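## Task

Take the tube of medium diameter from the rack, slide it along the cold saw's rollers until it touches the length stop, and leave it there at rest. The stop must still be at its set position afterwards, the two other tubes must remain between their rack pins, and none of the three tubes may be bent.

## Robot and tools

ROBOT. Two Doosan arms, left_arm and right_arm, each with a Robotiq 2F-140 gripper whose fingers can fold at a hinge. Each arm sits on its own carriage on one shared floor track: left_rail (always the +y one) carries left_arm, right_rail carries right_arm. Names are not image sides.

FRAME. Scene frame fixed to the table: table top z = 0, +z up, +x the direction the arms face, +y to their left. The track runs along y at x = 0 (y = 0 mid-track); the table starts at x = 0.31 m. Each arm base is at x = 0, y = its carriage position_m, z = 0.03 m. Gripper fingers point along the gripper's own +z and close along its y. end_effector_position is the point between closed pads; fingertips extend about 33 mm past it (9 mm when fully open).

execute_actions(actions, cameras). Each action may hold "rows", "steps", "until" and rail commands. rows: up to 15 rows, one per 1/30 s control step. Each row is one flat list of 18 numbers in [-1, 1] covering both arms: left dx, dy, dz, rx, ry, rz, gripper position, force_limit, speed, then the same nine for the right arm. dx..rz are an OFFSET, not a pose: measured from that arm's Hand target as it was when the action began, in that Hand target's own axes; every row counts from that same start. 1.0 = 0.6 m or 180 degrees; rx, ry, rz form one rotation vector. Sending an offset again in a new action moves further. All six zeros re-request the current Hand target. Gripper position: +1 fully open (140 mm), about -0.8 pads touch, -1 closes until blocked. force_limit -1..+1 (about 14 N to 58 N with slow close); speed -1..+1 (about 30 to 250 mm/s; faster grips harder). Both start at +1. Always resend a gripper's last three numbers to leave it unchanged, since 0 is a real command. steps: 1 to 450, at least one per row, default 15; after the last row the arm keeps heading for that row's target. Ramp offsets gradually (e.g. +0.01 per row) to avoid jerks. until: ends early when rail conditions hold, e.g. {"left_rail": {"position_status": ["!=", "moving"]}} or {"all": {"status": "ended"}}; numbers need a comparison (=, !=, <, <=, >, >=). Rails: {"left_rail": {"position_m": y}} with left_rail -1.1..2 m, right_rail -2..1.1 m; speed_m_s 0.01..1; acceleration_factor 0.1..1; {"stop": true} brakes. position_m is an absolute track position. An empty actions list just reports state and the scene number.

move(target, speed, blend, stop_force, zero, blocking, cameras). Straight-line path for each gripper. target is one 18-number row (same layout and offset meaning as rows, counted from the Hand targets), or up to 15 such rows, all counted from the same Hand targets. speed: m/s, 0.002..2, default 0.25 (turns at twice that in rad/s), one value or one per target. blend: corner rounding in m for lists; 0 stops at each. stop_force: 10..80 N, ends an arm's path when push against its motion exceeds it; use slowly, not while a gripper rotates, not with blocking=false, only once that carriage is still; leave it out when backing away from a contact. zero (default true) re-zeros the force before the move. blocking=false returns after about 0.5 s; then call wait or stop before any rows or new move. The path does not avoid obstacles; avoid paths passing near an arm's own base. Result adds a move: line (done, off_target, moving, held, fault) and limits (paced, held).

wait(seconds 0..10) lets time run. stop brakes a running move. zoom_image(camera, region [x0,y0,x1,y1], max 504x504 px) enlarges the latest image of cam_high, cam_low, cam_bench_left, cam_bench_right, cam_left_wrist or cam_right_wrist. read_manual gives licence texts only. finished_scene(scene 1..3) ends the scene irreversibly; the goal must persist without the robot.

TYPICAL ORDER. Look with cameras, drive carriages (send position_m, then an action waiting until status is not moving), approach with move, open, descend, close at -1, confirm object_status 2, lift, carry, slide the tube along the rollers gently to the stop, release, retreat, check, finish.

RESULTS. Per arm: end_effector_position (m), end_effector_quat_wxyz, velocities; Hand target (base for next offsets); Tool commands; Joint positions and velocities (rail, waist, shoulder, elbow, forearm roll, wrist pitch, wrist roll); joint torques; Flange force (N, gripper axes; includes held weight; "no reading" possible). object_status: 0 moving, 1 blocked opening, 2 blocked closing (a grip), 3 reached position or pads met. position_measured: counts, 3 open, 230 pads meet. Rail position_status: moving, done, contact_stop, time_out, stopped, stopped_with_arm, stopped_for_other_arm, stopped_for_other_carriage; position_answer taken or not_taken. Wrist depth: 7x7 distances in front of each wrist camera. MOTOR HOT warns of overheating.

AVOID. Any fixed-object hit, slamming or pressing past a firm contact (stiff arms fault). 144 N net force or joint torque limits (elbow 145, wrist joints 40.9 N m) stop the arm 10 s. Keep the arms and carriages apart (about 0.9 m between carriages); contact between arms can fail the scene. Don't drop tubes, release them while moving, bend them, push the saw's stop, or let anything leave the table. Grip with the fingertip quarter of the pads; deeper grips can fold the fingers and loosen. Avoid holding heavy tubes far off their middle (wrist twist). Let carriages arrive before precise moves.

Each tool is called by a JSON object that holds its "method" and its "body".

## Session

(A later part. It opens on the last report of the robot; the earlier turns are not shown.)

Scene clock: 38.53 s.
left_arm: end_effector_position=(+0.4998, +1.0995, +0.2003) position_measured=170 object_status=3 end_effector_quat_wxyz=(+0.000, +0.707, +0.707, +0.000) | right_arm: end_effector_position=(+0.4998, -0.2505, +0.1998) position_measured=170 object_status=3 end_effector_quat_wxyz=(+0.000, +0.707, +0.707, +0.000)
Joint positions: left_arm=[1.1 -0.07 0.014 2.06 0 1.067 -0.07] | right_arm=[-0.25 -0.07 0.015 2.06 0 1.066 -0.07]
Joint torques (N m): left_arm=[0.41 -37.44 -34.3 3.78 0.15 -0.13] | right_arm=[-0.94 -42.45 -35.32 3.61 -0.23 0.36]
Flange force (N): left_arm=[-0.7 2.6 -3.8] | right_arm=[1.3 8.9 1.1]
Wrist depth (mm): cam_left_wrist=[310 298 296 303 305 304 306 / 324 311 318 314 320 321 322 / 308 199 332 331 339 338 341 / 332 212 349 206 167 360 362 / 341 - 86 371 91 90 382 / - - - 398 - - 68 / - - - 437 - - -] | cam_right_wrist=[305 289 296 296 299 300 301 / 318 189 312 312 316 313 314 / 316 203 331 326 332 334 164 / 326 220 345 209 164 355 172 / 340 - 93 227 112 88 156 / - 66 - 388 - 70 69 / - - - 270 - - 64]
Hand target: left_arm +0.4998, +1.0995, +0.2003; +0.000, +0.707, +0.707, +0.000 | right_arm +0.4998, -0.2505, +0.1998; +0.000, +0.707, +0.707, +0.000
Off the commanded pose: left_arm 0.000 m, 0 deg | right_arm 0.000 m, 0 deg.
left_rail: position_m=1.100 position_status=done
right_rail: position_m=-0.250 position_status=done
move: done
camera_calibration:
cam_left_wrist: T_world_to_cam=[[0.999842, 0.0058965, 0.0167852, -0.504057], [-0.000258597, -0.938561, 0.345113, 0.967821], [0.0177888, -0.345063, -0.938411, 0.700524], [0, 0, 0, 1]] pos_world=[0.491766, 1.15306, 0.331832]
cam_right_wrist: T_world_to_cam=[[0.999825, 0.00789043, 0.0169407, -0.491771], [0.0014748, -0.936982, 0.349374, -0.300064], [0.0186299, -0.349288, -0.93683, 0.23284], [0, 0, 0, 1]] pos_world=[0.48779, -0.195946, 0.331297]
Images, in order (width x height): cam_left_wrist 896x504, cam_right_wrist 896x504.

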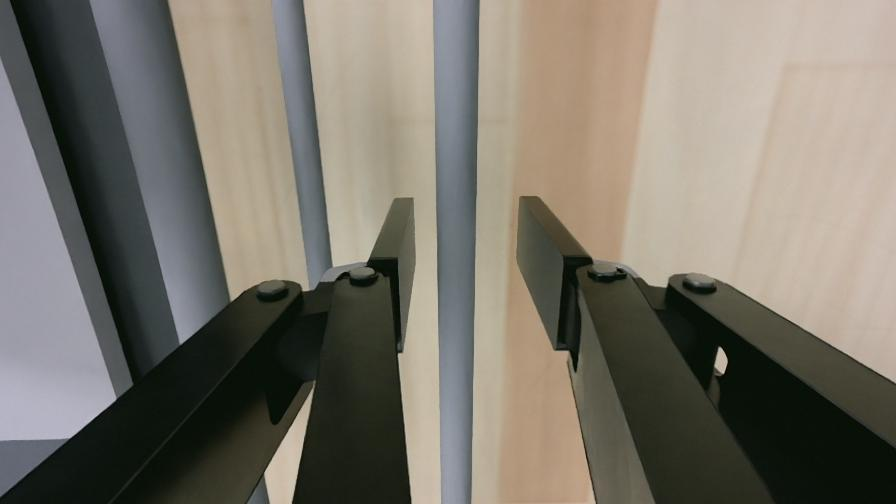

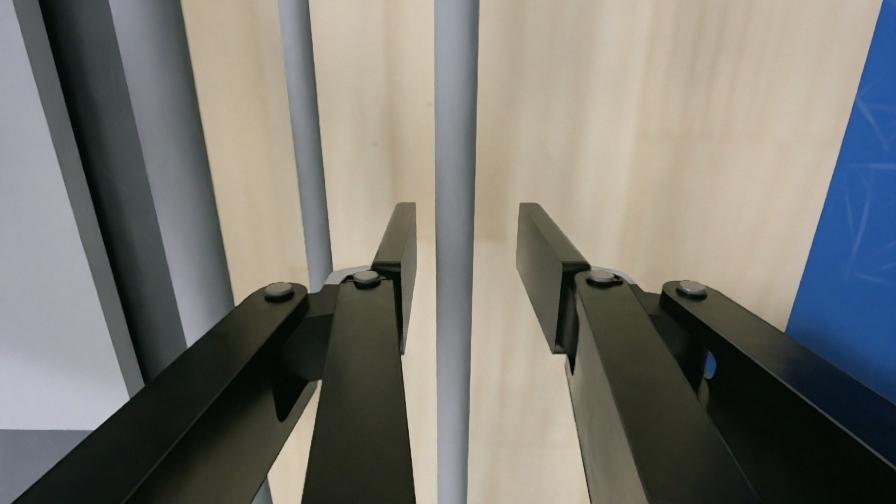

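{"method": "move", "body": {"target": [0,0.0667,0,0,0,0,-0.325,1,0,0,0.0667,0,0,0,0,-0.325,1,0], "speed": 0.2, "cameras": ["cam_left_wrist","cam_right_wrist"]}}

{"method": "zoom_image", "body": {"camera": "cam_left_wrist", "region": [300, 200, 500, 300]}}

{"method": "zoom_image", "body": {"camera": "cam_right_wrist", "region": [300, 200, 500, 300]}}

{"method": "move", "body": {"target": [0,-0.1333,0,0,0,0,-0.325,1,0,0,-0.1333,0,0,0,0,-0.325,1,0], "speed": 0.2, "cameras": ["cam_left_wrist","cam_right_wrist"]}}

{"method": "zoom_image", "body": {"camera": "cam_left_wrist", "region": [420, 200, 620, 300]}}

{"method": "zoom_image", "body": {"camera": "cam_right_wrist", "region": [420, 200, 620, 300]}}

Scene clock: 43.90 s.
left_arm: end_effector_position=(+0.5398, +1.0995, +0.2003) position_measured=170 object_status=3 end_effector_quat_wxyz=(+0.000, +0.707, +0.707, +0.000) | right_arm: end_effector_position=(+0.5398, -0.2505, +0.1998) position_measured=170 object_status=3 end_effector_quat_wxyz=(+0.000, +0.707, +0.707, +0.000)
Joint positions: left_arm=[1.1 -0.065 0.078 1.993 0 1.071 -0.065] | right_arm=[-0.25 -0.065 0.078 1.993 0 1.07 -0.065]
Joint torques (N m): left_arm=[0.94 -43.15 -34.78 3.74 0.07 -0.17] | right_arm=[-0.71 -49.29 -35.27 3.62 -0.25 0.41]
Flange force (N): left_arm=[-1.3 0.6 -3.9] | right_arm=[0.7 9.2 0.9]
Wrist depth (mm): cam_left_wrist=[295 297 303 301 303 305 305 / 188 314 312 318 320 319 321 / 194 335 330 336 338 338 342 / 210 349 347 353 166 361 360 / 346 - 86 379 91 90 378 / - - - 408 - - 68 / - - - 436 - - -] | cam_right_wrist=[289 296 294 298 301 298 125 / 186 309 309 313 316 312 125 / 191 335 328 333 333 330 120 / 203 346 346 348 164 168 120 / 345 215 93 373 112 88 120 / - 66 - 400 - 70 69 / - - - 428 - - 64]
Hand target: left_arm +0.5398, +1.0995, +0.2003; +0.000, +0.707, +0.707, +0.000 | right_arm +0.5398, -0.2505, +0.1998; +0.000, +0.707, +0.707, +0.000
Off the commanded pose: left_arm 0.000 m, 0 deg | right_arm 0.000 m, 0 deg.
left_rail: position_m=1.100 position_status=done
right_rail: position_m=-0.250 position_status=done
move: done
camera_calibration:
cam_left_wrist: T_world_to_cam=[[0.999842, 0.0058965, 0.0167852, -0.54405], [-0.000258597, -0.938561, 0.345113, 0.967831], [0.0177888, -0.345063, -0.938411, 0.699813], [0, 0, 0, 1]] pos_world=[0.531766, 1.15306, 0.331832]
cam_right_wrist: T_world_to_cam=[[0.999825, 0.00788895, 0.0169413, -0.531764], [0.00147322, -0.936982, 0.349374, -0.300122], [0.0186299, -0.349288, -0.93683, 0.232094], [0, 0, 0, 1]] pos_world=[0.52779, -0.195946, 0.331297]
Images, in order (width x height): cam_left_wrist 896x504, cam_right_wrist 896x504.

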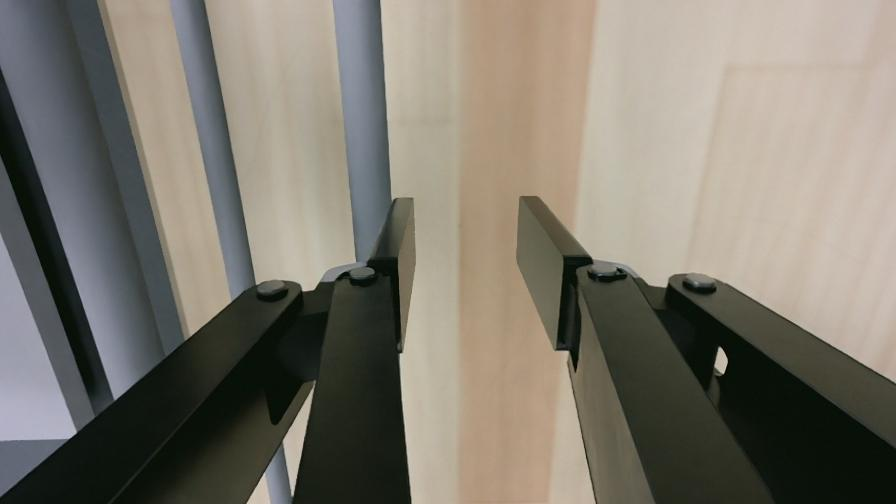

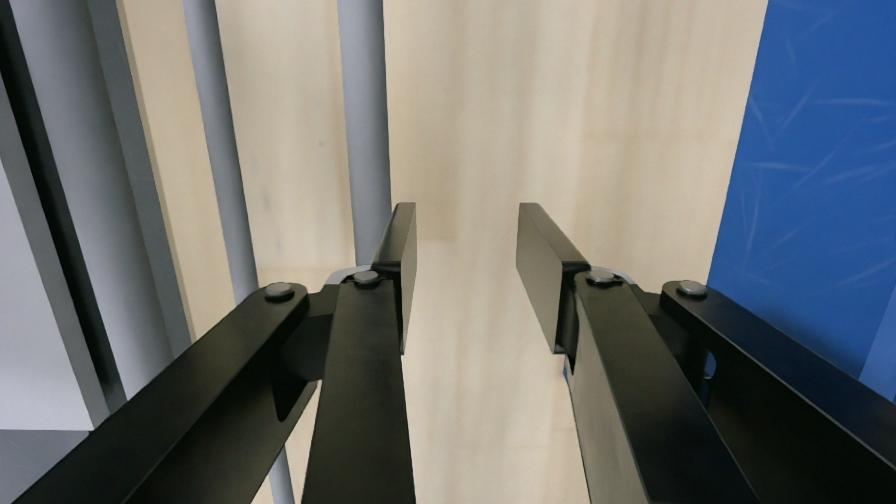

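Scaled by 2.520 from the camera's 896x504 image, which has a finer 1280x720 frame.

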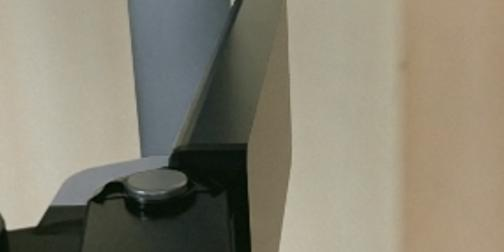

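Scaled by 2.520 from the camera's 896x504 image, which has a finer 1280x720 frame.

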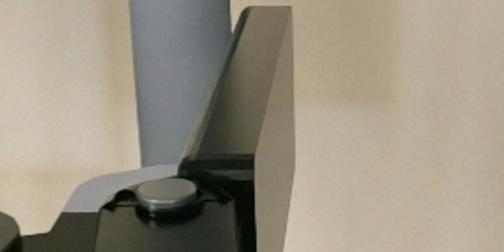

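Scene clock: 44.67 s.
left_arm: end_effector_position=(+0.4598, +1.0994, +0.2002) position_measured=170 object_status=3 end_effector_quat_wxyz=(+0.000, +0.707, +0.707, +0.000) | right_arm: end_effector_position=(+0.4598, -0.2505, +0.1998) position_measured=170 object_status=3 end_effector_quat_wxyz=(+0.000, +0.707, +0.707, +0.000)
Joint positions: left_arm=[1.1 -0.076 -0.051 2.124 0 1.069 -0.076] | right_arm=[-0.25 -0.076 -0.05 2.124 0 1.068 -0.076]
Joint torques (N m): left_arm=[0.7 -31.43 -35.09 3.77 0.05 -0.2] | right_arm=[-1.16 -34.56 -35.18 3.62 -0.27 0.34]
Flange force (N): left_arm=[-1.0 2.1 -2.6] | right_arm=[1.5 7.8 0.2]
Wrist depth (mm): cam_left_wrist=[277 309 301 302 304 304 306 / 288 324 311 316 317 321 322 / 302 345 331 336 335 337 342 / 323 336 203 353 166 360 362 / 341 - 86 376 91 90 379 / - - - 403 - - 68 / - - - 439 - - -] | cam_right_wrist=[274 306 296 297 295 299 299 / 284 322 310 315 311 316 315 / 298 341 327 333 327 335 333 / 316 361 206 347 164 353 356 / 337 - 93 369 112 88 375 / - 66 - 395 - 70 67 / - - - 423 - - 64]
Hand target: left_arm +0.4598, +1.0995, +0.2003; +0.000, +0.707, +0.707, +0.000 | right_arm +0.4598, -0.2505, +0.1998; +0.000, +0.707, +0.707, +0.000
Off the commanded pose: left_arm 0.000 m, 0 deg | right_arm 0.000 m, 0 deg.
left_rail: position_m=1.100 position_status=done
right_rail: position_m=-0.250 position_status=done
move: done
camera_calibration:
cam_left_wrist: T_world_to_cam=[[0.999844, 0.00595472, 0.0166563, -0.464186], [-0.000159486, -0.938561, 0.345114, 0.9678], [0.017688, -0.345063, -0.938413, 0.701186], [0, 0, 0, 1]] pos_world=[0.451866, 1.15306, 0.331732]
cam_right_wrist: T_world_to_cam=[[0.999827, 0.00785431, 0.0168475, -0.451853], [0.00147353, -0.936982, 0.349374, -0.299969], [0.0185299, -0.349289, -0.936832, 0.233535], [0, 0, 0, 1]] pos_world=[0.44789, -0.195946, 0.331197]
Images, in order (width x height): cam_left_wrist 896x504, cam_right_wrist 896x504.

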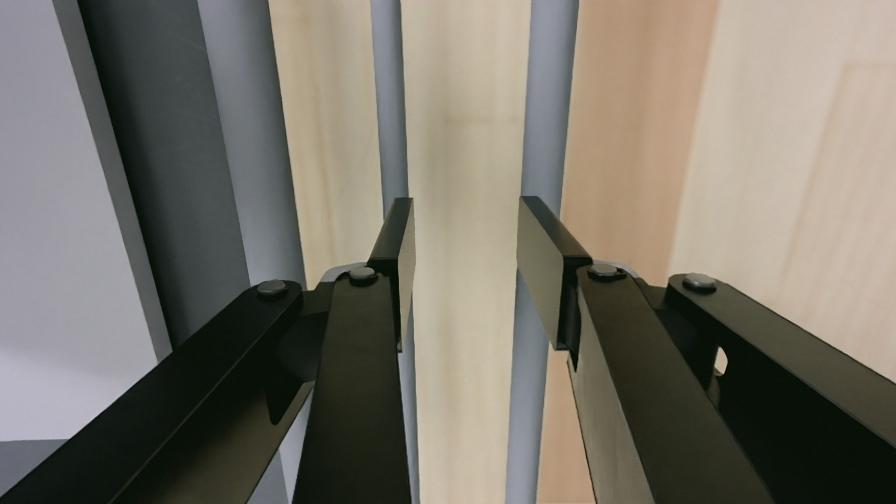

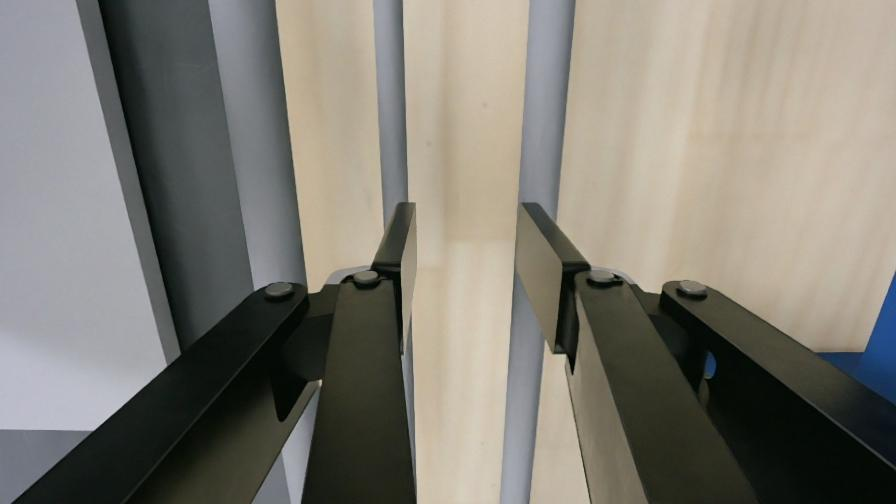

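Scaled by 2.520 from the camera's 896x504 image, which has a finer 1280x720 frame.

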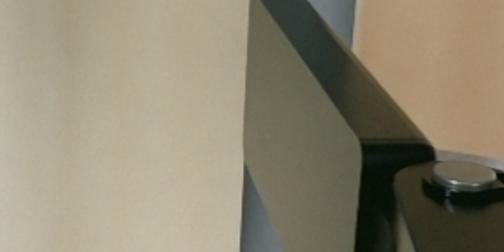

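Scaled by 2.520 from the camera's 896x504 image, which has a finer 1280x720 frame.

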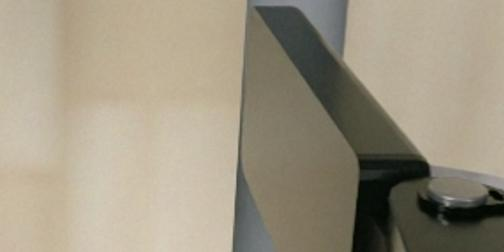

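{"method": "move", "body": {"target": [[0,0.061,0,0,0,0,-0.325,1,0,0,0.061,0,0,0,0,-0.325,1,0],[0,0.061,0.0888,0,0,0,-0.325,1,0,0,0.061,0.088,0,0,0,-0.325,1,0]], "speed": 0.15, "cameras": ["cam_left_wrist","cam_right_wrist","cam_low"]}}

{"method": "zoom_image", "body": {"camera": "cam_left_wrist", "region": [350, 100, 600, 350]}}

{"method": "zoom_image", "body": {"camera": "cam_right_wrist", "region": [350, 100, 600, 350]}}

Scene clock: 53.77 s.
left_arm: end_effector_position=(+0.4964, +1.0995, +0.1470) position_measured=170 object_status=3 end_effector_quat_wxyz=(+0.000, +0.707, +0.707, +0.000) | right_arm: end_effector_position=(+0.4964, -0.2505, +0.1470) position_measured=170 object_status=3 end_effector_quat_wxyz=(+0.000, +0.707, +0.707, +0.000)
Joint positions: left_arm=[1.1 -0.071 0.062 2.123 0 0.957 -0.071] | right_arm=[-0.25 -0.071 0.061 2.123 0 0.957 -0.071]
Joint torques (N m): left_arm=[1.01 -39.39 -32.28 3.44 0.1 -0.16] | right_arm=[-0.99 -45.57 -33.06 3.38 -0.25 0.35]
Flange force (N): left_arm=[-2.0 1.3 -3.6] | right_arm=[1.2 9.8 3.0]
Wrist depth (mm): cam_left_wrist=[134 248 253 252 255 254 257 / 139 264 264 261 267 270 271 / 140 281 278 151 285 286 285 / 146 296 159 152 165 302 304 / 289 - 86 166 91 90 318 / - - - 180 - - 68 / - - - 198 - - -] | cam_right_wrist=[133 249 249 135 252 252 252 / 134 266 263 259 267 266 266 / 139 278 279 156 280 281 282 / 147 295 288 153 164 296 299 / 282 159 93 165 112 88 316 / - 66 - 337 - 70 69 / - - - 350 - - 64]
Hand target: left_arm +0.4964, +1.0995, +0.1470; +0.000, +0.707, +0.707, +0.000 | right_arm +0.4964, -0.2505, +0.1470; +0.000, +0.707, +0.707, +0.000
Off the commanded pose: left_arm 0.000 m, 0 deg | right_arm 0.000 m, 0 deg.
left_rail: position_m=1.100 position_status=done
right_rail: position_m=-0.250 position_status=done
move: done
camera_calibration:
cam_left_wrist: T_world_to_cam=[[0.999842, 0.0058952, 0.0167856, -0.499861], [-0.000259989, -0.938561, 0.345113, 0.986215], [0.0177889, -0.345063, -0.938411, 0.650566], [0, 0, 0, 1]] pos_world=[0.488466, 1.15306, 0.278532]
cam_right_wrist: T_world_to_cam=[[0.999825, 0.00788936, 0.0169411, -0.487577], [0.00147366, -0.936982, 0.349374, -0.281611], [0.0186299, -0.349288, -0.93683, 0.183436], [0, 0, 0, 1]] pos_world=[0.48449, -0.195946, 0.278497]
Images, in order (width x height): cam_low 504x504, cam_left_wrist 896x504, cam_right_wrist 896x504.

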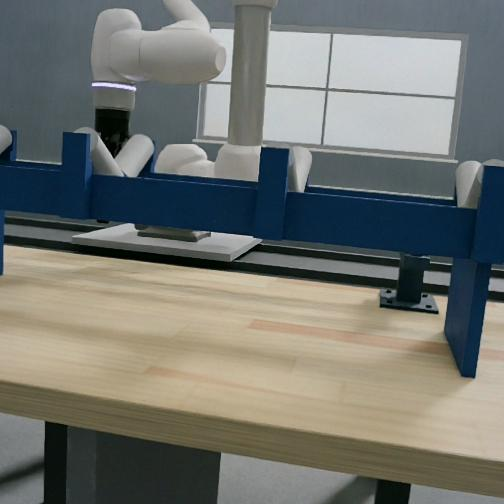

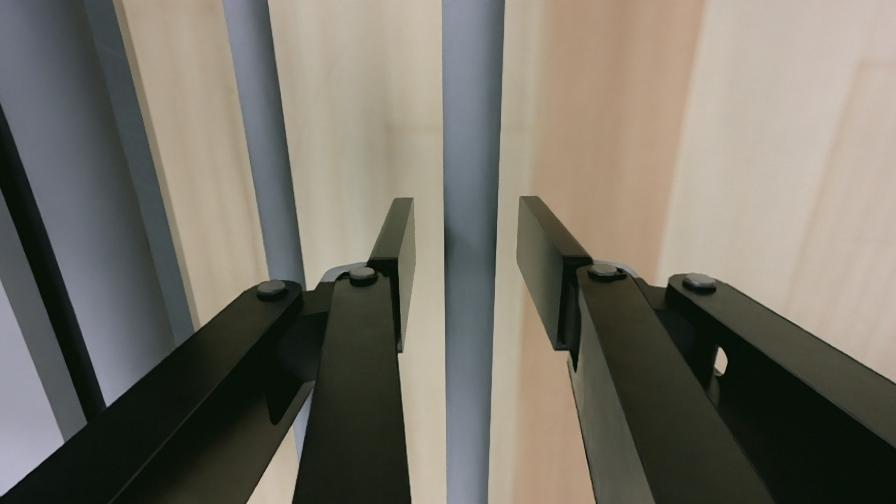

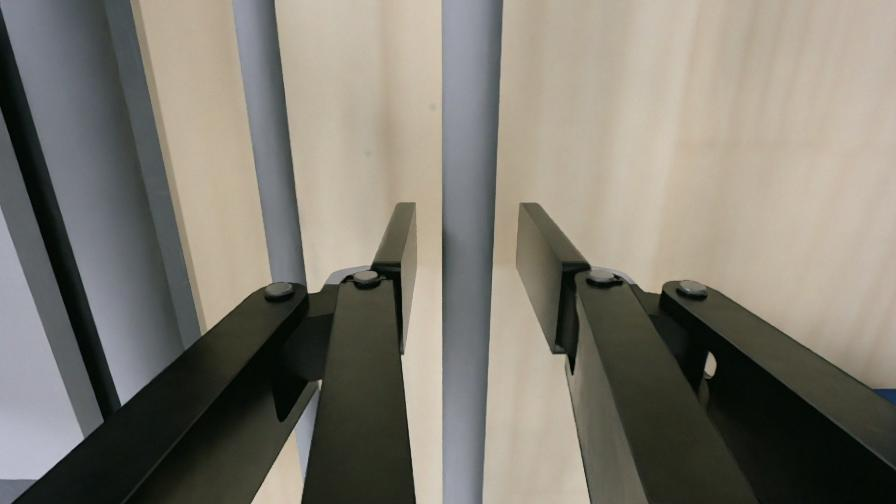

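Scaled by 2.016 from the camera's 896x504 image, which has a finer 1280x720 frame.

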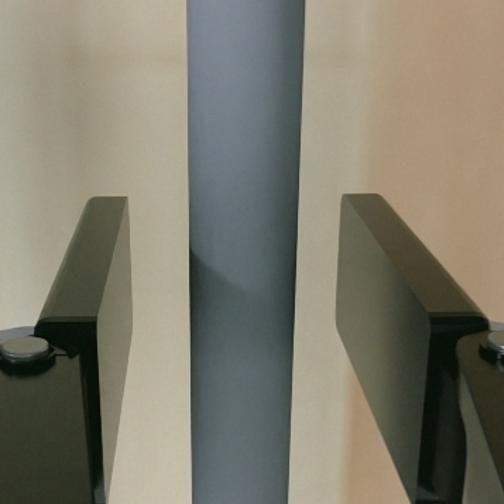

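Scaled by 2.016 from the camera's 896x504 image, which has a finer 1280x720 frame.

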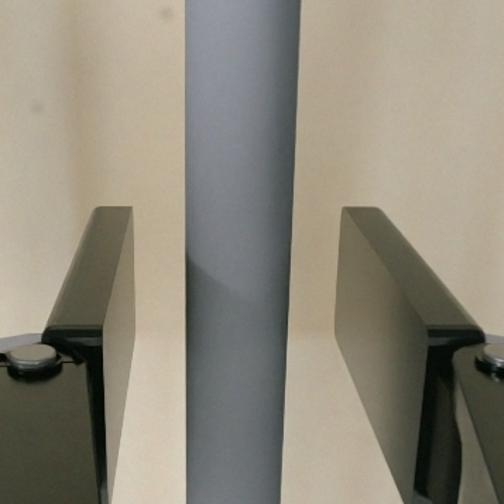

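{"method": "move", "body": {"target": [0,0.002,0,0,0,0,-0.325,0,-0.99,0,0.0005,0,0,0,0,-0.325,0,-0.99], "speed": 0.05, "cameras": []}}

{"method": "execute_actions", "body": {"actions": [{"rows":[[0,0,0,0,0,0,-1,0,-1,0,0,0,0,0,0,-1,0,-1]],"steps":60}], "cameras": ["cam_left_wrist","cam_right_wrist"]}}

Scene clock: 55.83 s.
left_arm: end_effector_position=(+0.4976, +1.0995, +0.1470) position_measured=170 object_status=3 end_effector_quat_wxyz=(+0.000, +0.707, +0.707, +0.000) | right_arm: end_effector_position=(+0.4967, -0.2505, +0.1470) position_measured=170 object_status=3 end_effector_quat_wxyz=(+0.000, +0.707, +0.707, +0.000)
Joint positions: left_arm=[1.1 -0.07 0.063 2.121 0 0.957 -0.07] | right_arm=[-0.25 -0.071 0.062 2.122 0 0.957 -0.07]
Joint torques (N m): left_arm=[0.88 -40 -32.44 3.49 0.04 -0.2] | right_arm=[-0.98 -44.86 -32.84 3.4 -0.22 0.4]
Flange force (N): left_arm=[-1.5 1.8 -3.1] | right_arm=[1.0 9.2 2.5]
Wrist depth (mm): cam_left_wrist=[245 249 251 251 255 255 256 / 137 265 264 260 268 268 271 / 140 284 276 150 283 285 287 / 145 299 159 152 165 302 303 / 157 - 86 167 91 90 318 / - - - 181 - - 68 / - - - 197 - - -] | cam_right_wrist=[132 249 251 245 252 252 251 / 133 263 263 259 265 266 265 / 139 279 277 156 280 280 281 / 146 294 287 152 164 299 300 / 281 159 93 166 112 88 315 / - 66 - 182 - 70 69 / - - - 351 - - 64]
Hand target: left_arm +0.4976, +1.0995, +0.1470; +0.000, +0.707, +0.707, +0.000 | right_arm +0.4967, -0.2505, +0.1470; +0.000, +0.707, +0.707, +0.000
Off the commanded pose: left_arm 0.000 m, 0 deg | right_arm 0.000 m, 0 deg.
left_rail: position_m=1.100 position_status=done
right_rail: position_m=-0.250 position_status=done
move: done
No camera images: "cameras" was empty.

Scene clock: 58.03 s.
left_arm: end_effector_position=(+0.4976, +1.0995, +0.1470) position_measured=204 object_status=2 end_effector_quat_wxyz=(+0.000, +0.707, +0.707, +0.000) | right_arm: end_effector_position=(+0.4967, -0.2505, +0.1470) position_measured=204 object_status=2 end_effector_quat_wxyz=(+0.000, +0.707, +0.707, +0.000)
Joint positions: left_arm=[1.1 -0.07 0.063 2.121 0 0.957 -0.07] | right_arm=[-0.25 -0.07 0.062 2.122 0 0.957 -0.07]
Joint torques (N m): left_arm=[0.7 -39.2 -31.7 3.52 0.15 -0.25] | right_arm=[-0.73 -44.37 -32.45 3.6 -0.32 0.47]
Flange force (N): left_arm=[-1.0 1.9 -4.6] | right_arm=[0.3 9.0 1.1]
Wrist depth (mm): cam_left_wrist=[246 251 251 250 254 255 256 / 136 264 264 261 267 270 271 / 141 283 281 150 283 284 286 / 146 298 290 152 294 301 303 / 157 166 81 160 80 95 324 / 303 - 75 174 - - 337 / - - - - - - -] | cam_right_wrist=[132 249 249 134 252 252 252 / 134 266 264 259 264 267 267 / 139 277 280 157 282 280 282 / 146 295 293 150 295 299 300 / 283 170 88 158 94 88 317 / 297 63 - 174 - 77 332 / - - - - - - -]
Hand target: left_arm +0.4976, +1.0995, +0.1470; +0.000, +0.707, +0.707, +0.000 | right_arm +0.4967, -0.2505, +0.1470; +0.000, +0.707, +0.707, +0.000
Off the commanded pose: left_arm 0.000 m, 0 deg | right_arm 0.000 m, 0 deg.
left_rail: position_m=1.100 position_status=done
right_rail: position_m=-0.250 position_status=done
camera_calibration:
cam_left_wrist: T_world_to_cam=[[0.999842, 0.0058965, 0.0167852, -0.501062], [-0.000258597, -0.938561, 0.345113, 0.986215], [0.0177888, -0.345063, -0.938411, 0.650544], [0, 0, 0, 1]] pos_world=[0.489666, 1.15306, 0.278532]
cam_right_wrist: T_world_to_cam=[[0.999827, 0.00785472, 0.0168473, -0.487859], [0.00147396, -0.936982, 0.349374, -0.281612], [0.0185299, -0.349289, -0.936832, 0.18348], [0, 0, 0, 1]] pos_world=[0.48479, -0.195946, 0.278497]
Images, in order (width x height): cam_left_wrist 896x504, cam_right_wrist 896x504.

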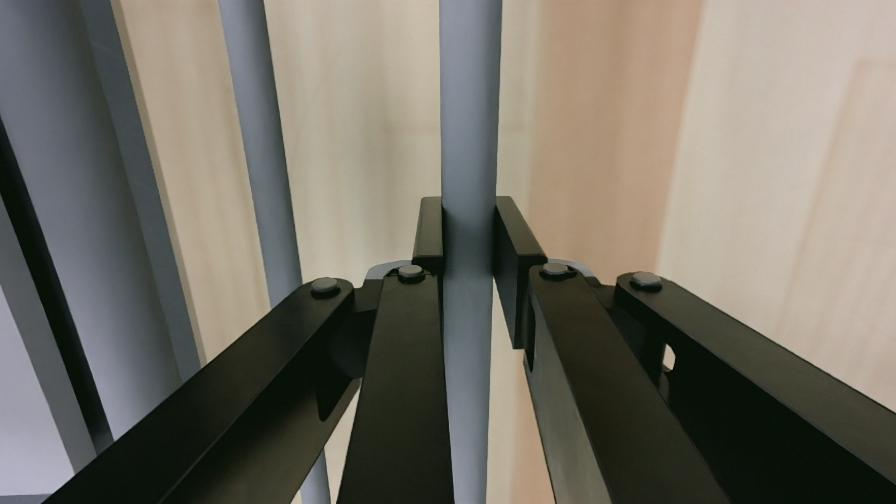

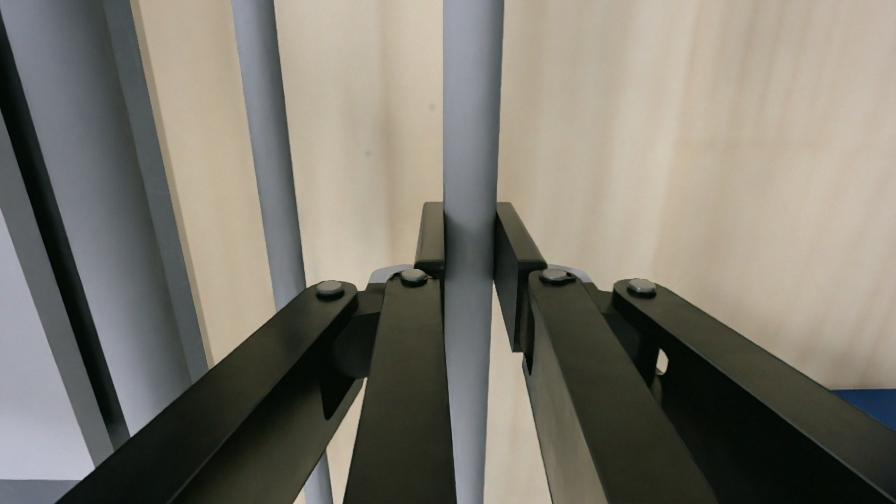

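{"method": "move", "body": {"target": [0,0,-0.03,0,0,0,-1,0,-1,0,0,-0.03,0,0,0,-1,0,-1], "speed": 0.04, "cameras": ["cam_left_wrist","cam_right_wrist"]}}

{"method": "move", "body": {"target": [0,0,-0.425,0,0,0,-1,0,-1,0,0,-0.425,0,0,0,-1,0,-1], "speed": 0.1}}

Scene clock: 60.40 s.
left_arm: end_effector_position=(+0.4976, +1.0995, +0.1650) position_measured=204 object_status=2 end_effector_quat_wxyz=(+0.000, +0.707, +0.707, +0.000) | right_arm: end_effector_position=(+0.4967, -0.2505, +0.1650) position_measured=204 object_status=2 end_effector_quat_wxyz=(+0.000, +0.707, +0.707, +0.000)
Joint positions: left_arm=[1.1 -0.07 0.044 2.102 0 0.995 -0.07] | right_arm=[-0.25 -0.07 0.043 2.104 0 0.995 -0.07]
Joint torques (N m): left_arm=[0.19 -41.29 -35.53 3.29 0.09 -0.22] | right_arm=[-0.46 -46.57 -36.1 3.83 -0.22 0.47]
Flange force (N): left_arm=[0.4 1.5 1.4] | right_arm=[-0.2 9.8 7.5]
Wrist depth (mm): cam_left_wrist=[141 267 266 266 270 272 273 / 148 279 281 278 286 287 288 / 155 295 297 150 300 302 305 / 288 312 309 152 313 322 322 / 311 179 81 160 80 95 344 / 317 - 75 173 - - 361 / - - - - - - -] | cam_right_wrist=[139 265 267 132 268 267 269 / 148 276 280 275 282 281 284 / 155 291 293 156 297 299 299 / 295 307 311 150 311 316 318 / 309 177 88 158 - 88 340 / 318 - - 173 - 77 - / - - - - - - -]
Hand target: left_arm +0.4976, +1.0995, +0.1650; +0.000, +0.707, +0.707, +0.000 | right_arm +0.4967, -0.2505, +0.1650; +0.000, +0.707, +0.707, +0.000
Off the commanded pose: left_arm 0.000 m, 0 deg | right_arm 0.000 m, 0 deg.
left_rail: position_m=1.100 position_status=done
right_rail: position_m=-0.250 position_status=done
move: done
camera_calibration:
cam_left_wrist: T_world_to_cam=[[0.999844, 0.00586118, 0.0166916, -0.501297], [-0.000259465, -0.938561, 0.345113, 0.980003], [0.0176889, -0.345064, -0.938413, 0.667486], [0, 0, 0, 1]] pos_world=[0.489666, 1.15306, 0.296532]
cam_right_wrist: T_world_to_cam=[[0.999827, 0.00785472, 0.0168473, -0.48816], [0.00147396, -0.936982, 0.349374, -0.287866], [0.0185299, -0.349289, -0.936832, 0.200249], [0, 0, 0, 1]] pos_world=[0.48479, -0.195946, 0.296397]
Images, in order (width x height): cam_left_wrist 896x504, cam_right_wrist 896x504.

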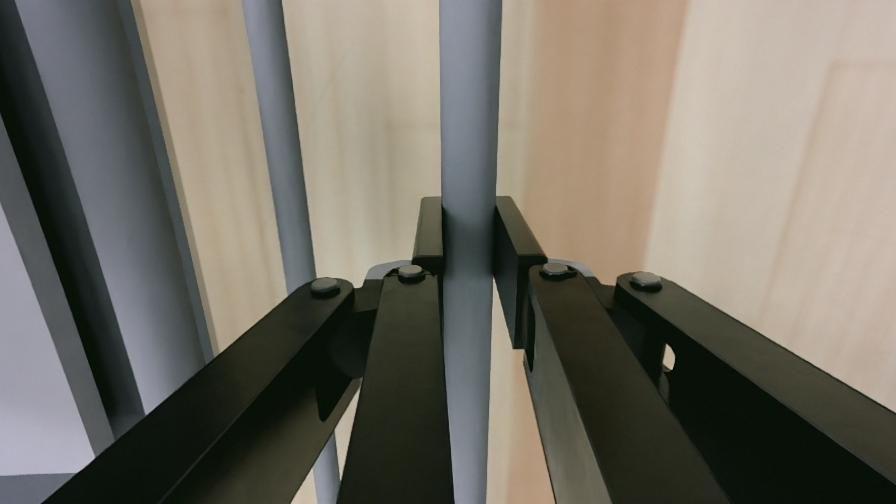

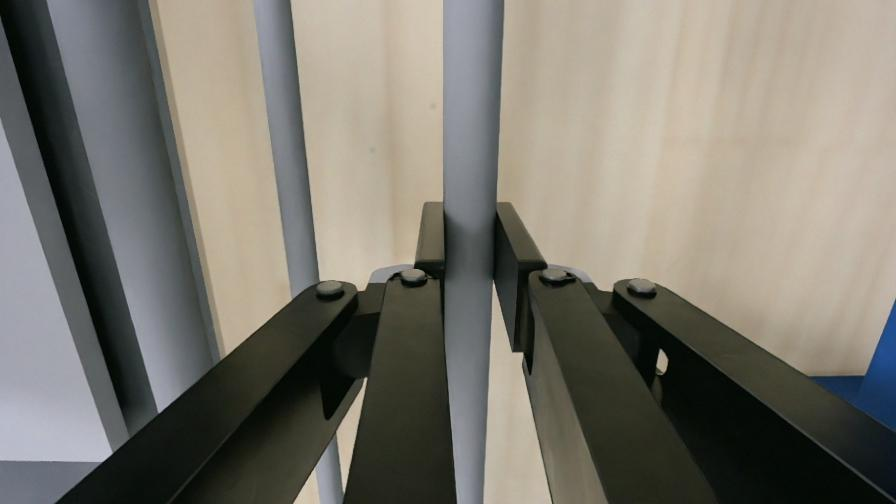

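Scene clock: 63.27 s.
left_arm: end_effector_position=(+0.4976, +1.0995, +0.4200) position_measured=204 object_status=2 end_effector_quat_wxyz=(+0.000, +0.707, +0.707, +0.000) | right_arm: end_effector_position=(+0.4967, -0.2505, +0.4200) position_measured=204 object_status=2 end_effector_quat_wxyz=(+0.000, +0.707, +0.707, +0.000)
Joint positions: left_arm=[1.1 -0.07 -0.098 1.753 0 1.487 -0.07] | right_arm=[-0.25 -0.07 -0.1 1.754 0 1.487 -0.07]
Joint torques (N m): left_arm=[-0.93 -33.8 -42.9 3.15 0.09 -0.21] | right_arm=[0.78 -38.18 -43.24 5.31 -0.17 0.46]
Flange force (N): left_arm=[2.3 2.3 1.6] | right_arm=[-2.3 8.4 2.8]
Wrist depth (mm): cam_left_wrist=[465 483 495 496 503 509 507 / 490 497 511 140 533 533 536 / 510 528 545 149 567 570 570 / 557 557 426 152 584 605 610 / 645 - 81 160 80 95 644 / - - 75 174 - - 668 / - - - - - - -] | cam_right_wrist=[458 466 476 132 491 316 494 / 477 490 513 141 519 518 523 / 499 523 541 149 542 547 555 / 541 545 437 150 386 579 576 / 573 581 88 158 - 88 414 / 663 - - 173 - 77 345 / - - - - - - -]
Hand target: left_arm +0.4976, +1.0995, +0.4200; +0.000, +0.707, +0.707, +0.000 | right_arm +0.4967, -0.2505, +0.4200; +0.000, +0.707, +0.707, +0.000
Off the commanded pose: left_arm 0.000 m, 0 deg | right_arm 0.000 m, 0 deg.
left_rail: position_m=1.100 position_status=done
right_rail: position_m=-0.250 position_status=done
move: done
camera_calibration:
cam_left_wrist: T_world_to_cam=[[0.999842, 0.0058965, 0.0167852, -0.505545], [-0.000258597, -0.938561, 0.345113, 0.891999], [0.0177888, -0.345063, -0.938411, 0.906732], [0, 0, 0, 1]] pos_world=[0.489566, 1.15306, 0.551532]
cam_right_wrist: T_world_to_cam=[[0.999825, 0.00788936, 0.0169411, -0.492402], [0.00147366, -0.936982, 0.349374, -0.376991], [0.0186299, -0.349288, -0.93683, 0.439187], [0, 0, 0, 1]] pos_world=[0.48469, -0.195946, 0.551497]

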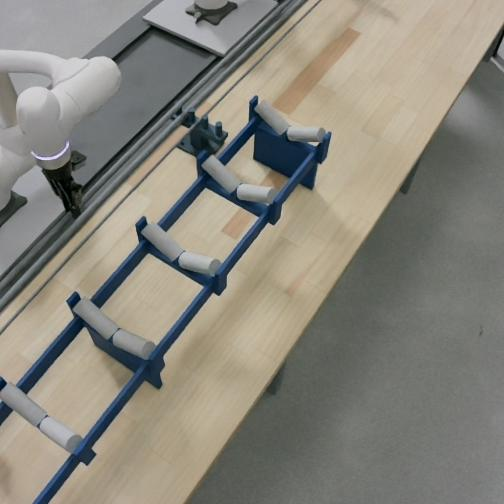

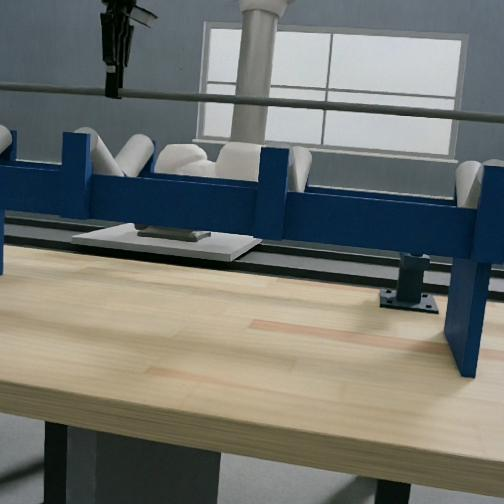

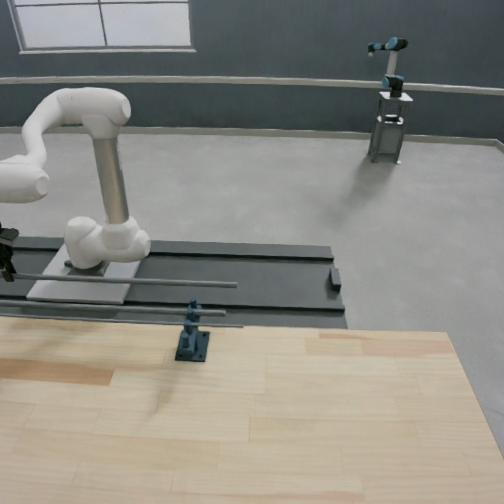

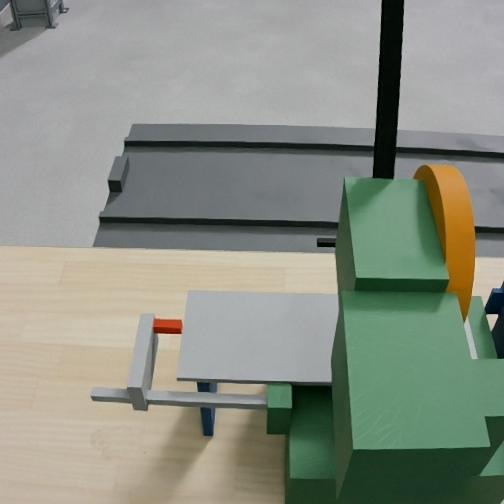

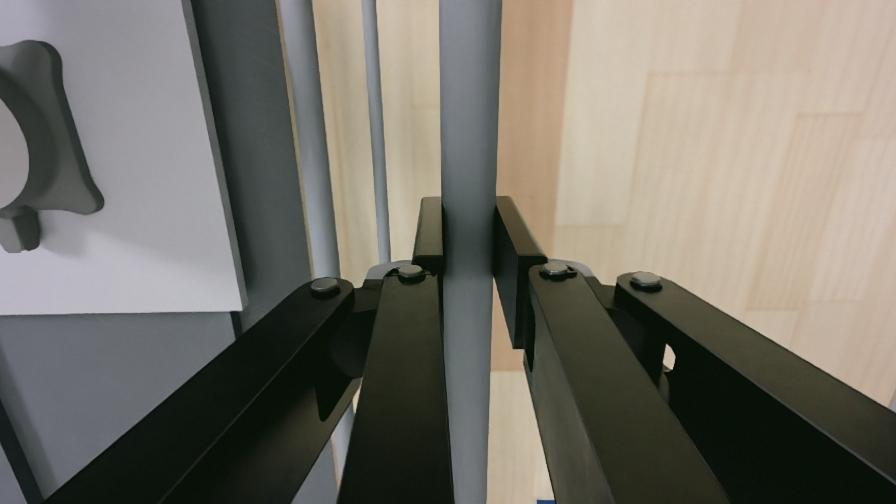

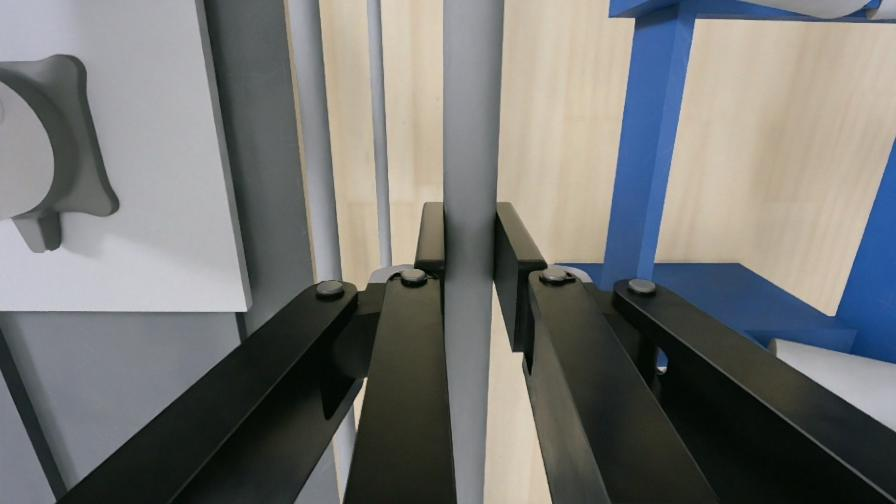

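{"method": "move", "body": {"target": [-0.4167,0.4283,0,0,0,0,-1,0,-1,-0.4167,0.43,0,0,0,0,-1,0,-1], "speed": 0.12}}

Scene clock: 69.23 s.
left_arm: end_effector_position=(+0.7546, +0.8494, +0.4200) position_measured=204 object_status=2 end_effector_quat_wxyz=(+0.000, +0.707, +0.707, +0.000) | right_arm: end_effector_position=(+0.7547, -0.5005, +0.4200) position_measured=204 object_status=2 end_effector_quat_wxyz=(+0.000, +0.707, +0.707, +0.000)
Joint positions: left_arm=[1.1 -0.364 0.389 1.188 0 1.564 -0.364] | right_arm=[-0.25 -0.364 0.389 1.188 0 1.564 -0.364]
Joint torques (N m): left_arm=[0.68 -83.71 -42.95 4.3 0.21 -0.08] | right_arm=[-1.2 -92.73 -43.14 4.1 -0.26 0.48]
Flange force (N): left_arm=[-0.9 0.9 1.6] | right_arm=[-4.9 16.4 1.4]
Wrist depth (mm): cam_left_wrist=[496 500 502 514 508 506 1214 / 536 529 525 140 534 540 1257 / - 557 562 148 565 570 1394 / 450 596 588 152 581 595 1435 / - - 81 161 80 95 1534 / - - 75 173 - - 1616 / - - - - - - -] | cam_right_wrist=[492 478 232 134 254 231 1163 / 514 515 299 143 354 518 1210 / 422 546 541 149 547 553 1294 / - 577 564 150 354 589 1337 / 433 - 88 158 - 88 1459 / - - - 173 - 77 1533 / - - - - - - -]
Hand target: left_arm +0.7546, +0.8494, +0.4200; +0.000, +0.707, +0.707, +0.000 | right_arm +0.7547, -0.5005, +0.4200; +0.000, +0.707, +0.707, +0.000
Off the commanded pose: left_arm 0.000 m, 0 deg | right_arm 0.000 m, 0 deg.
left_rail: position_m=1.100 position_status=done
right_rail: position_m=-0.250 position_status=done
move: done
camera_calibration:
cam_left_wrist: T_world_to_cam=[[0.999842, 0.0058965, 0.0167852, -0.761029], [-0.000258597, -0.938561, 0.345113, 0.657331], [0.0177888, -0.345063, -0.938411, 0.81586], [0, 0, 0, 1]] pos_world=[0.746566, 0.902956, 0.551532]
cam_right_wrist: T_world_to_cam=[[0.999825, 0.00788936, 0.0169411, -0.748385], [0.00147366, -0.936982, 0.349374, -0.611616], [0.0186299, -0.349288, -0.93683, 0.347059], [0, 0, 0, 1]] pos_world=[0.74269, -0.445946, 0.551497]

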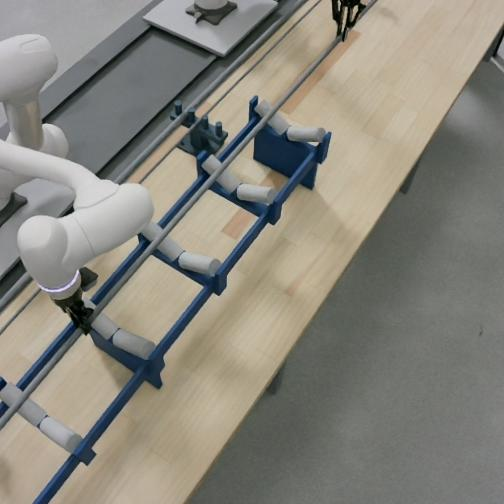

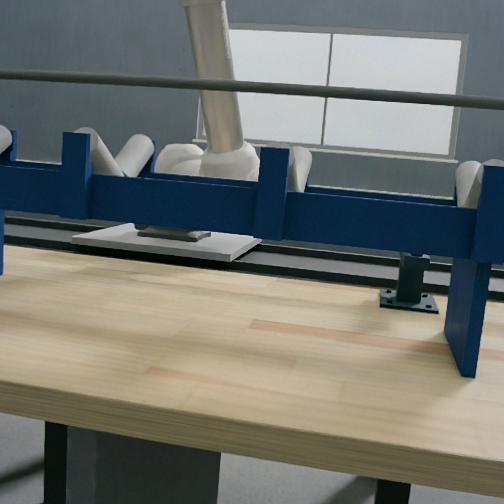

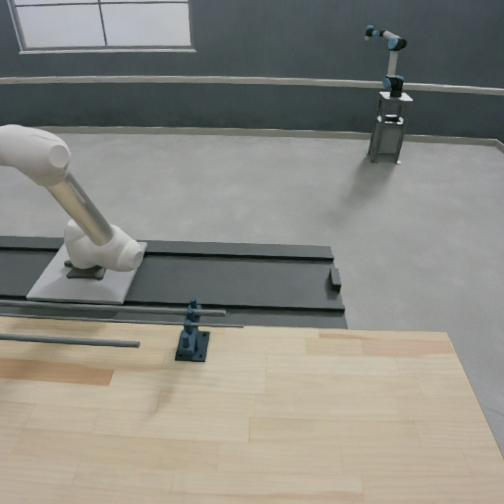

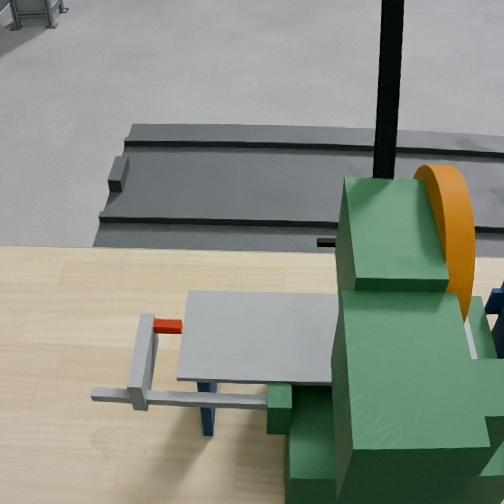

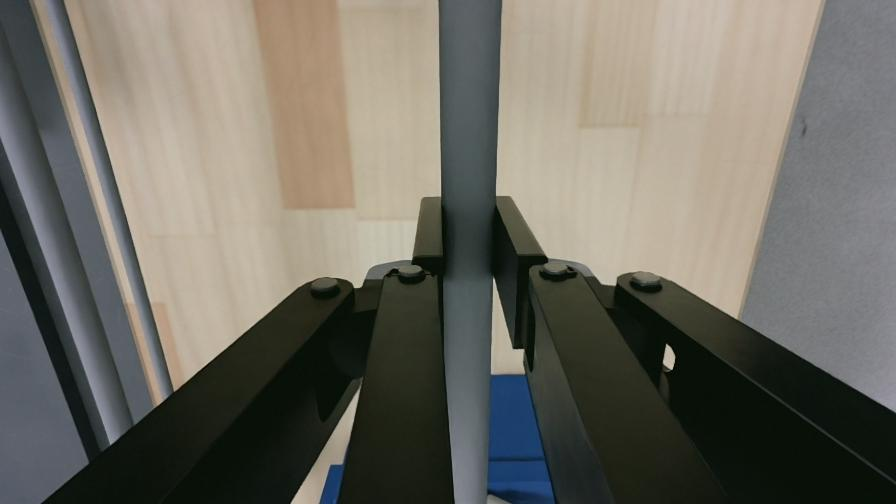

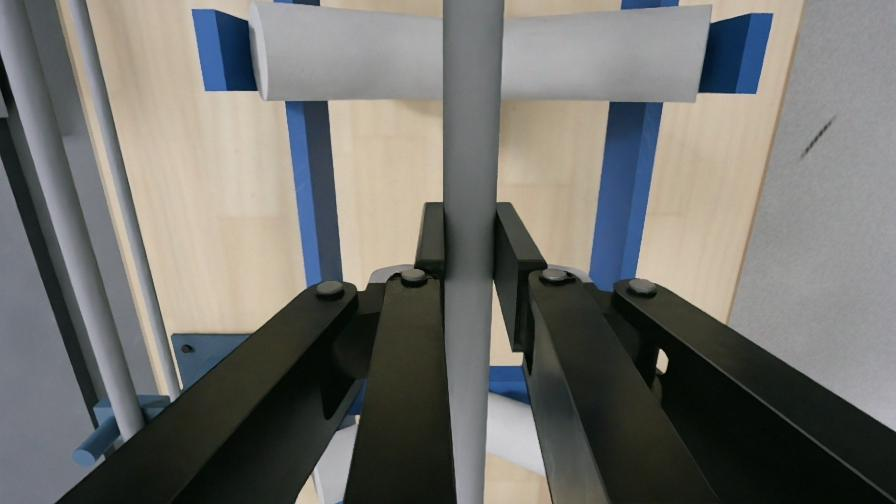

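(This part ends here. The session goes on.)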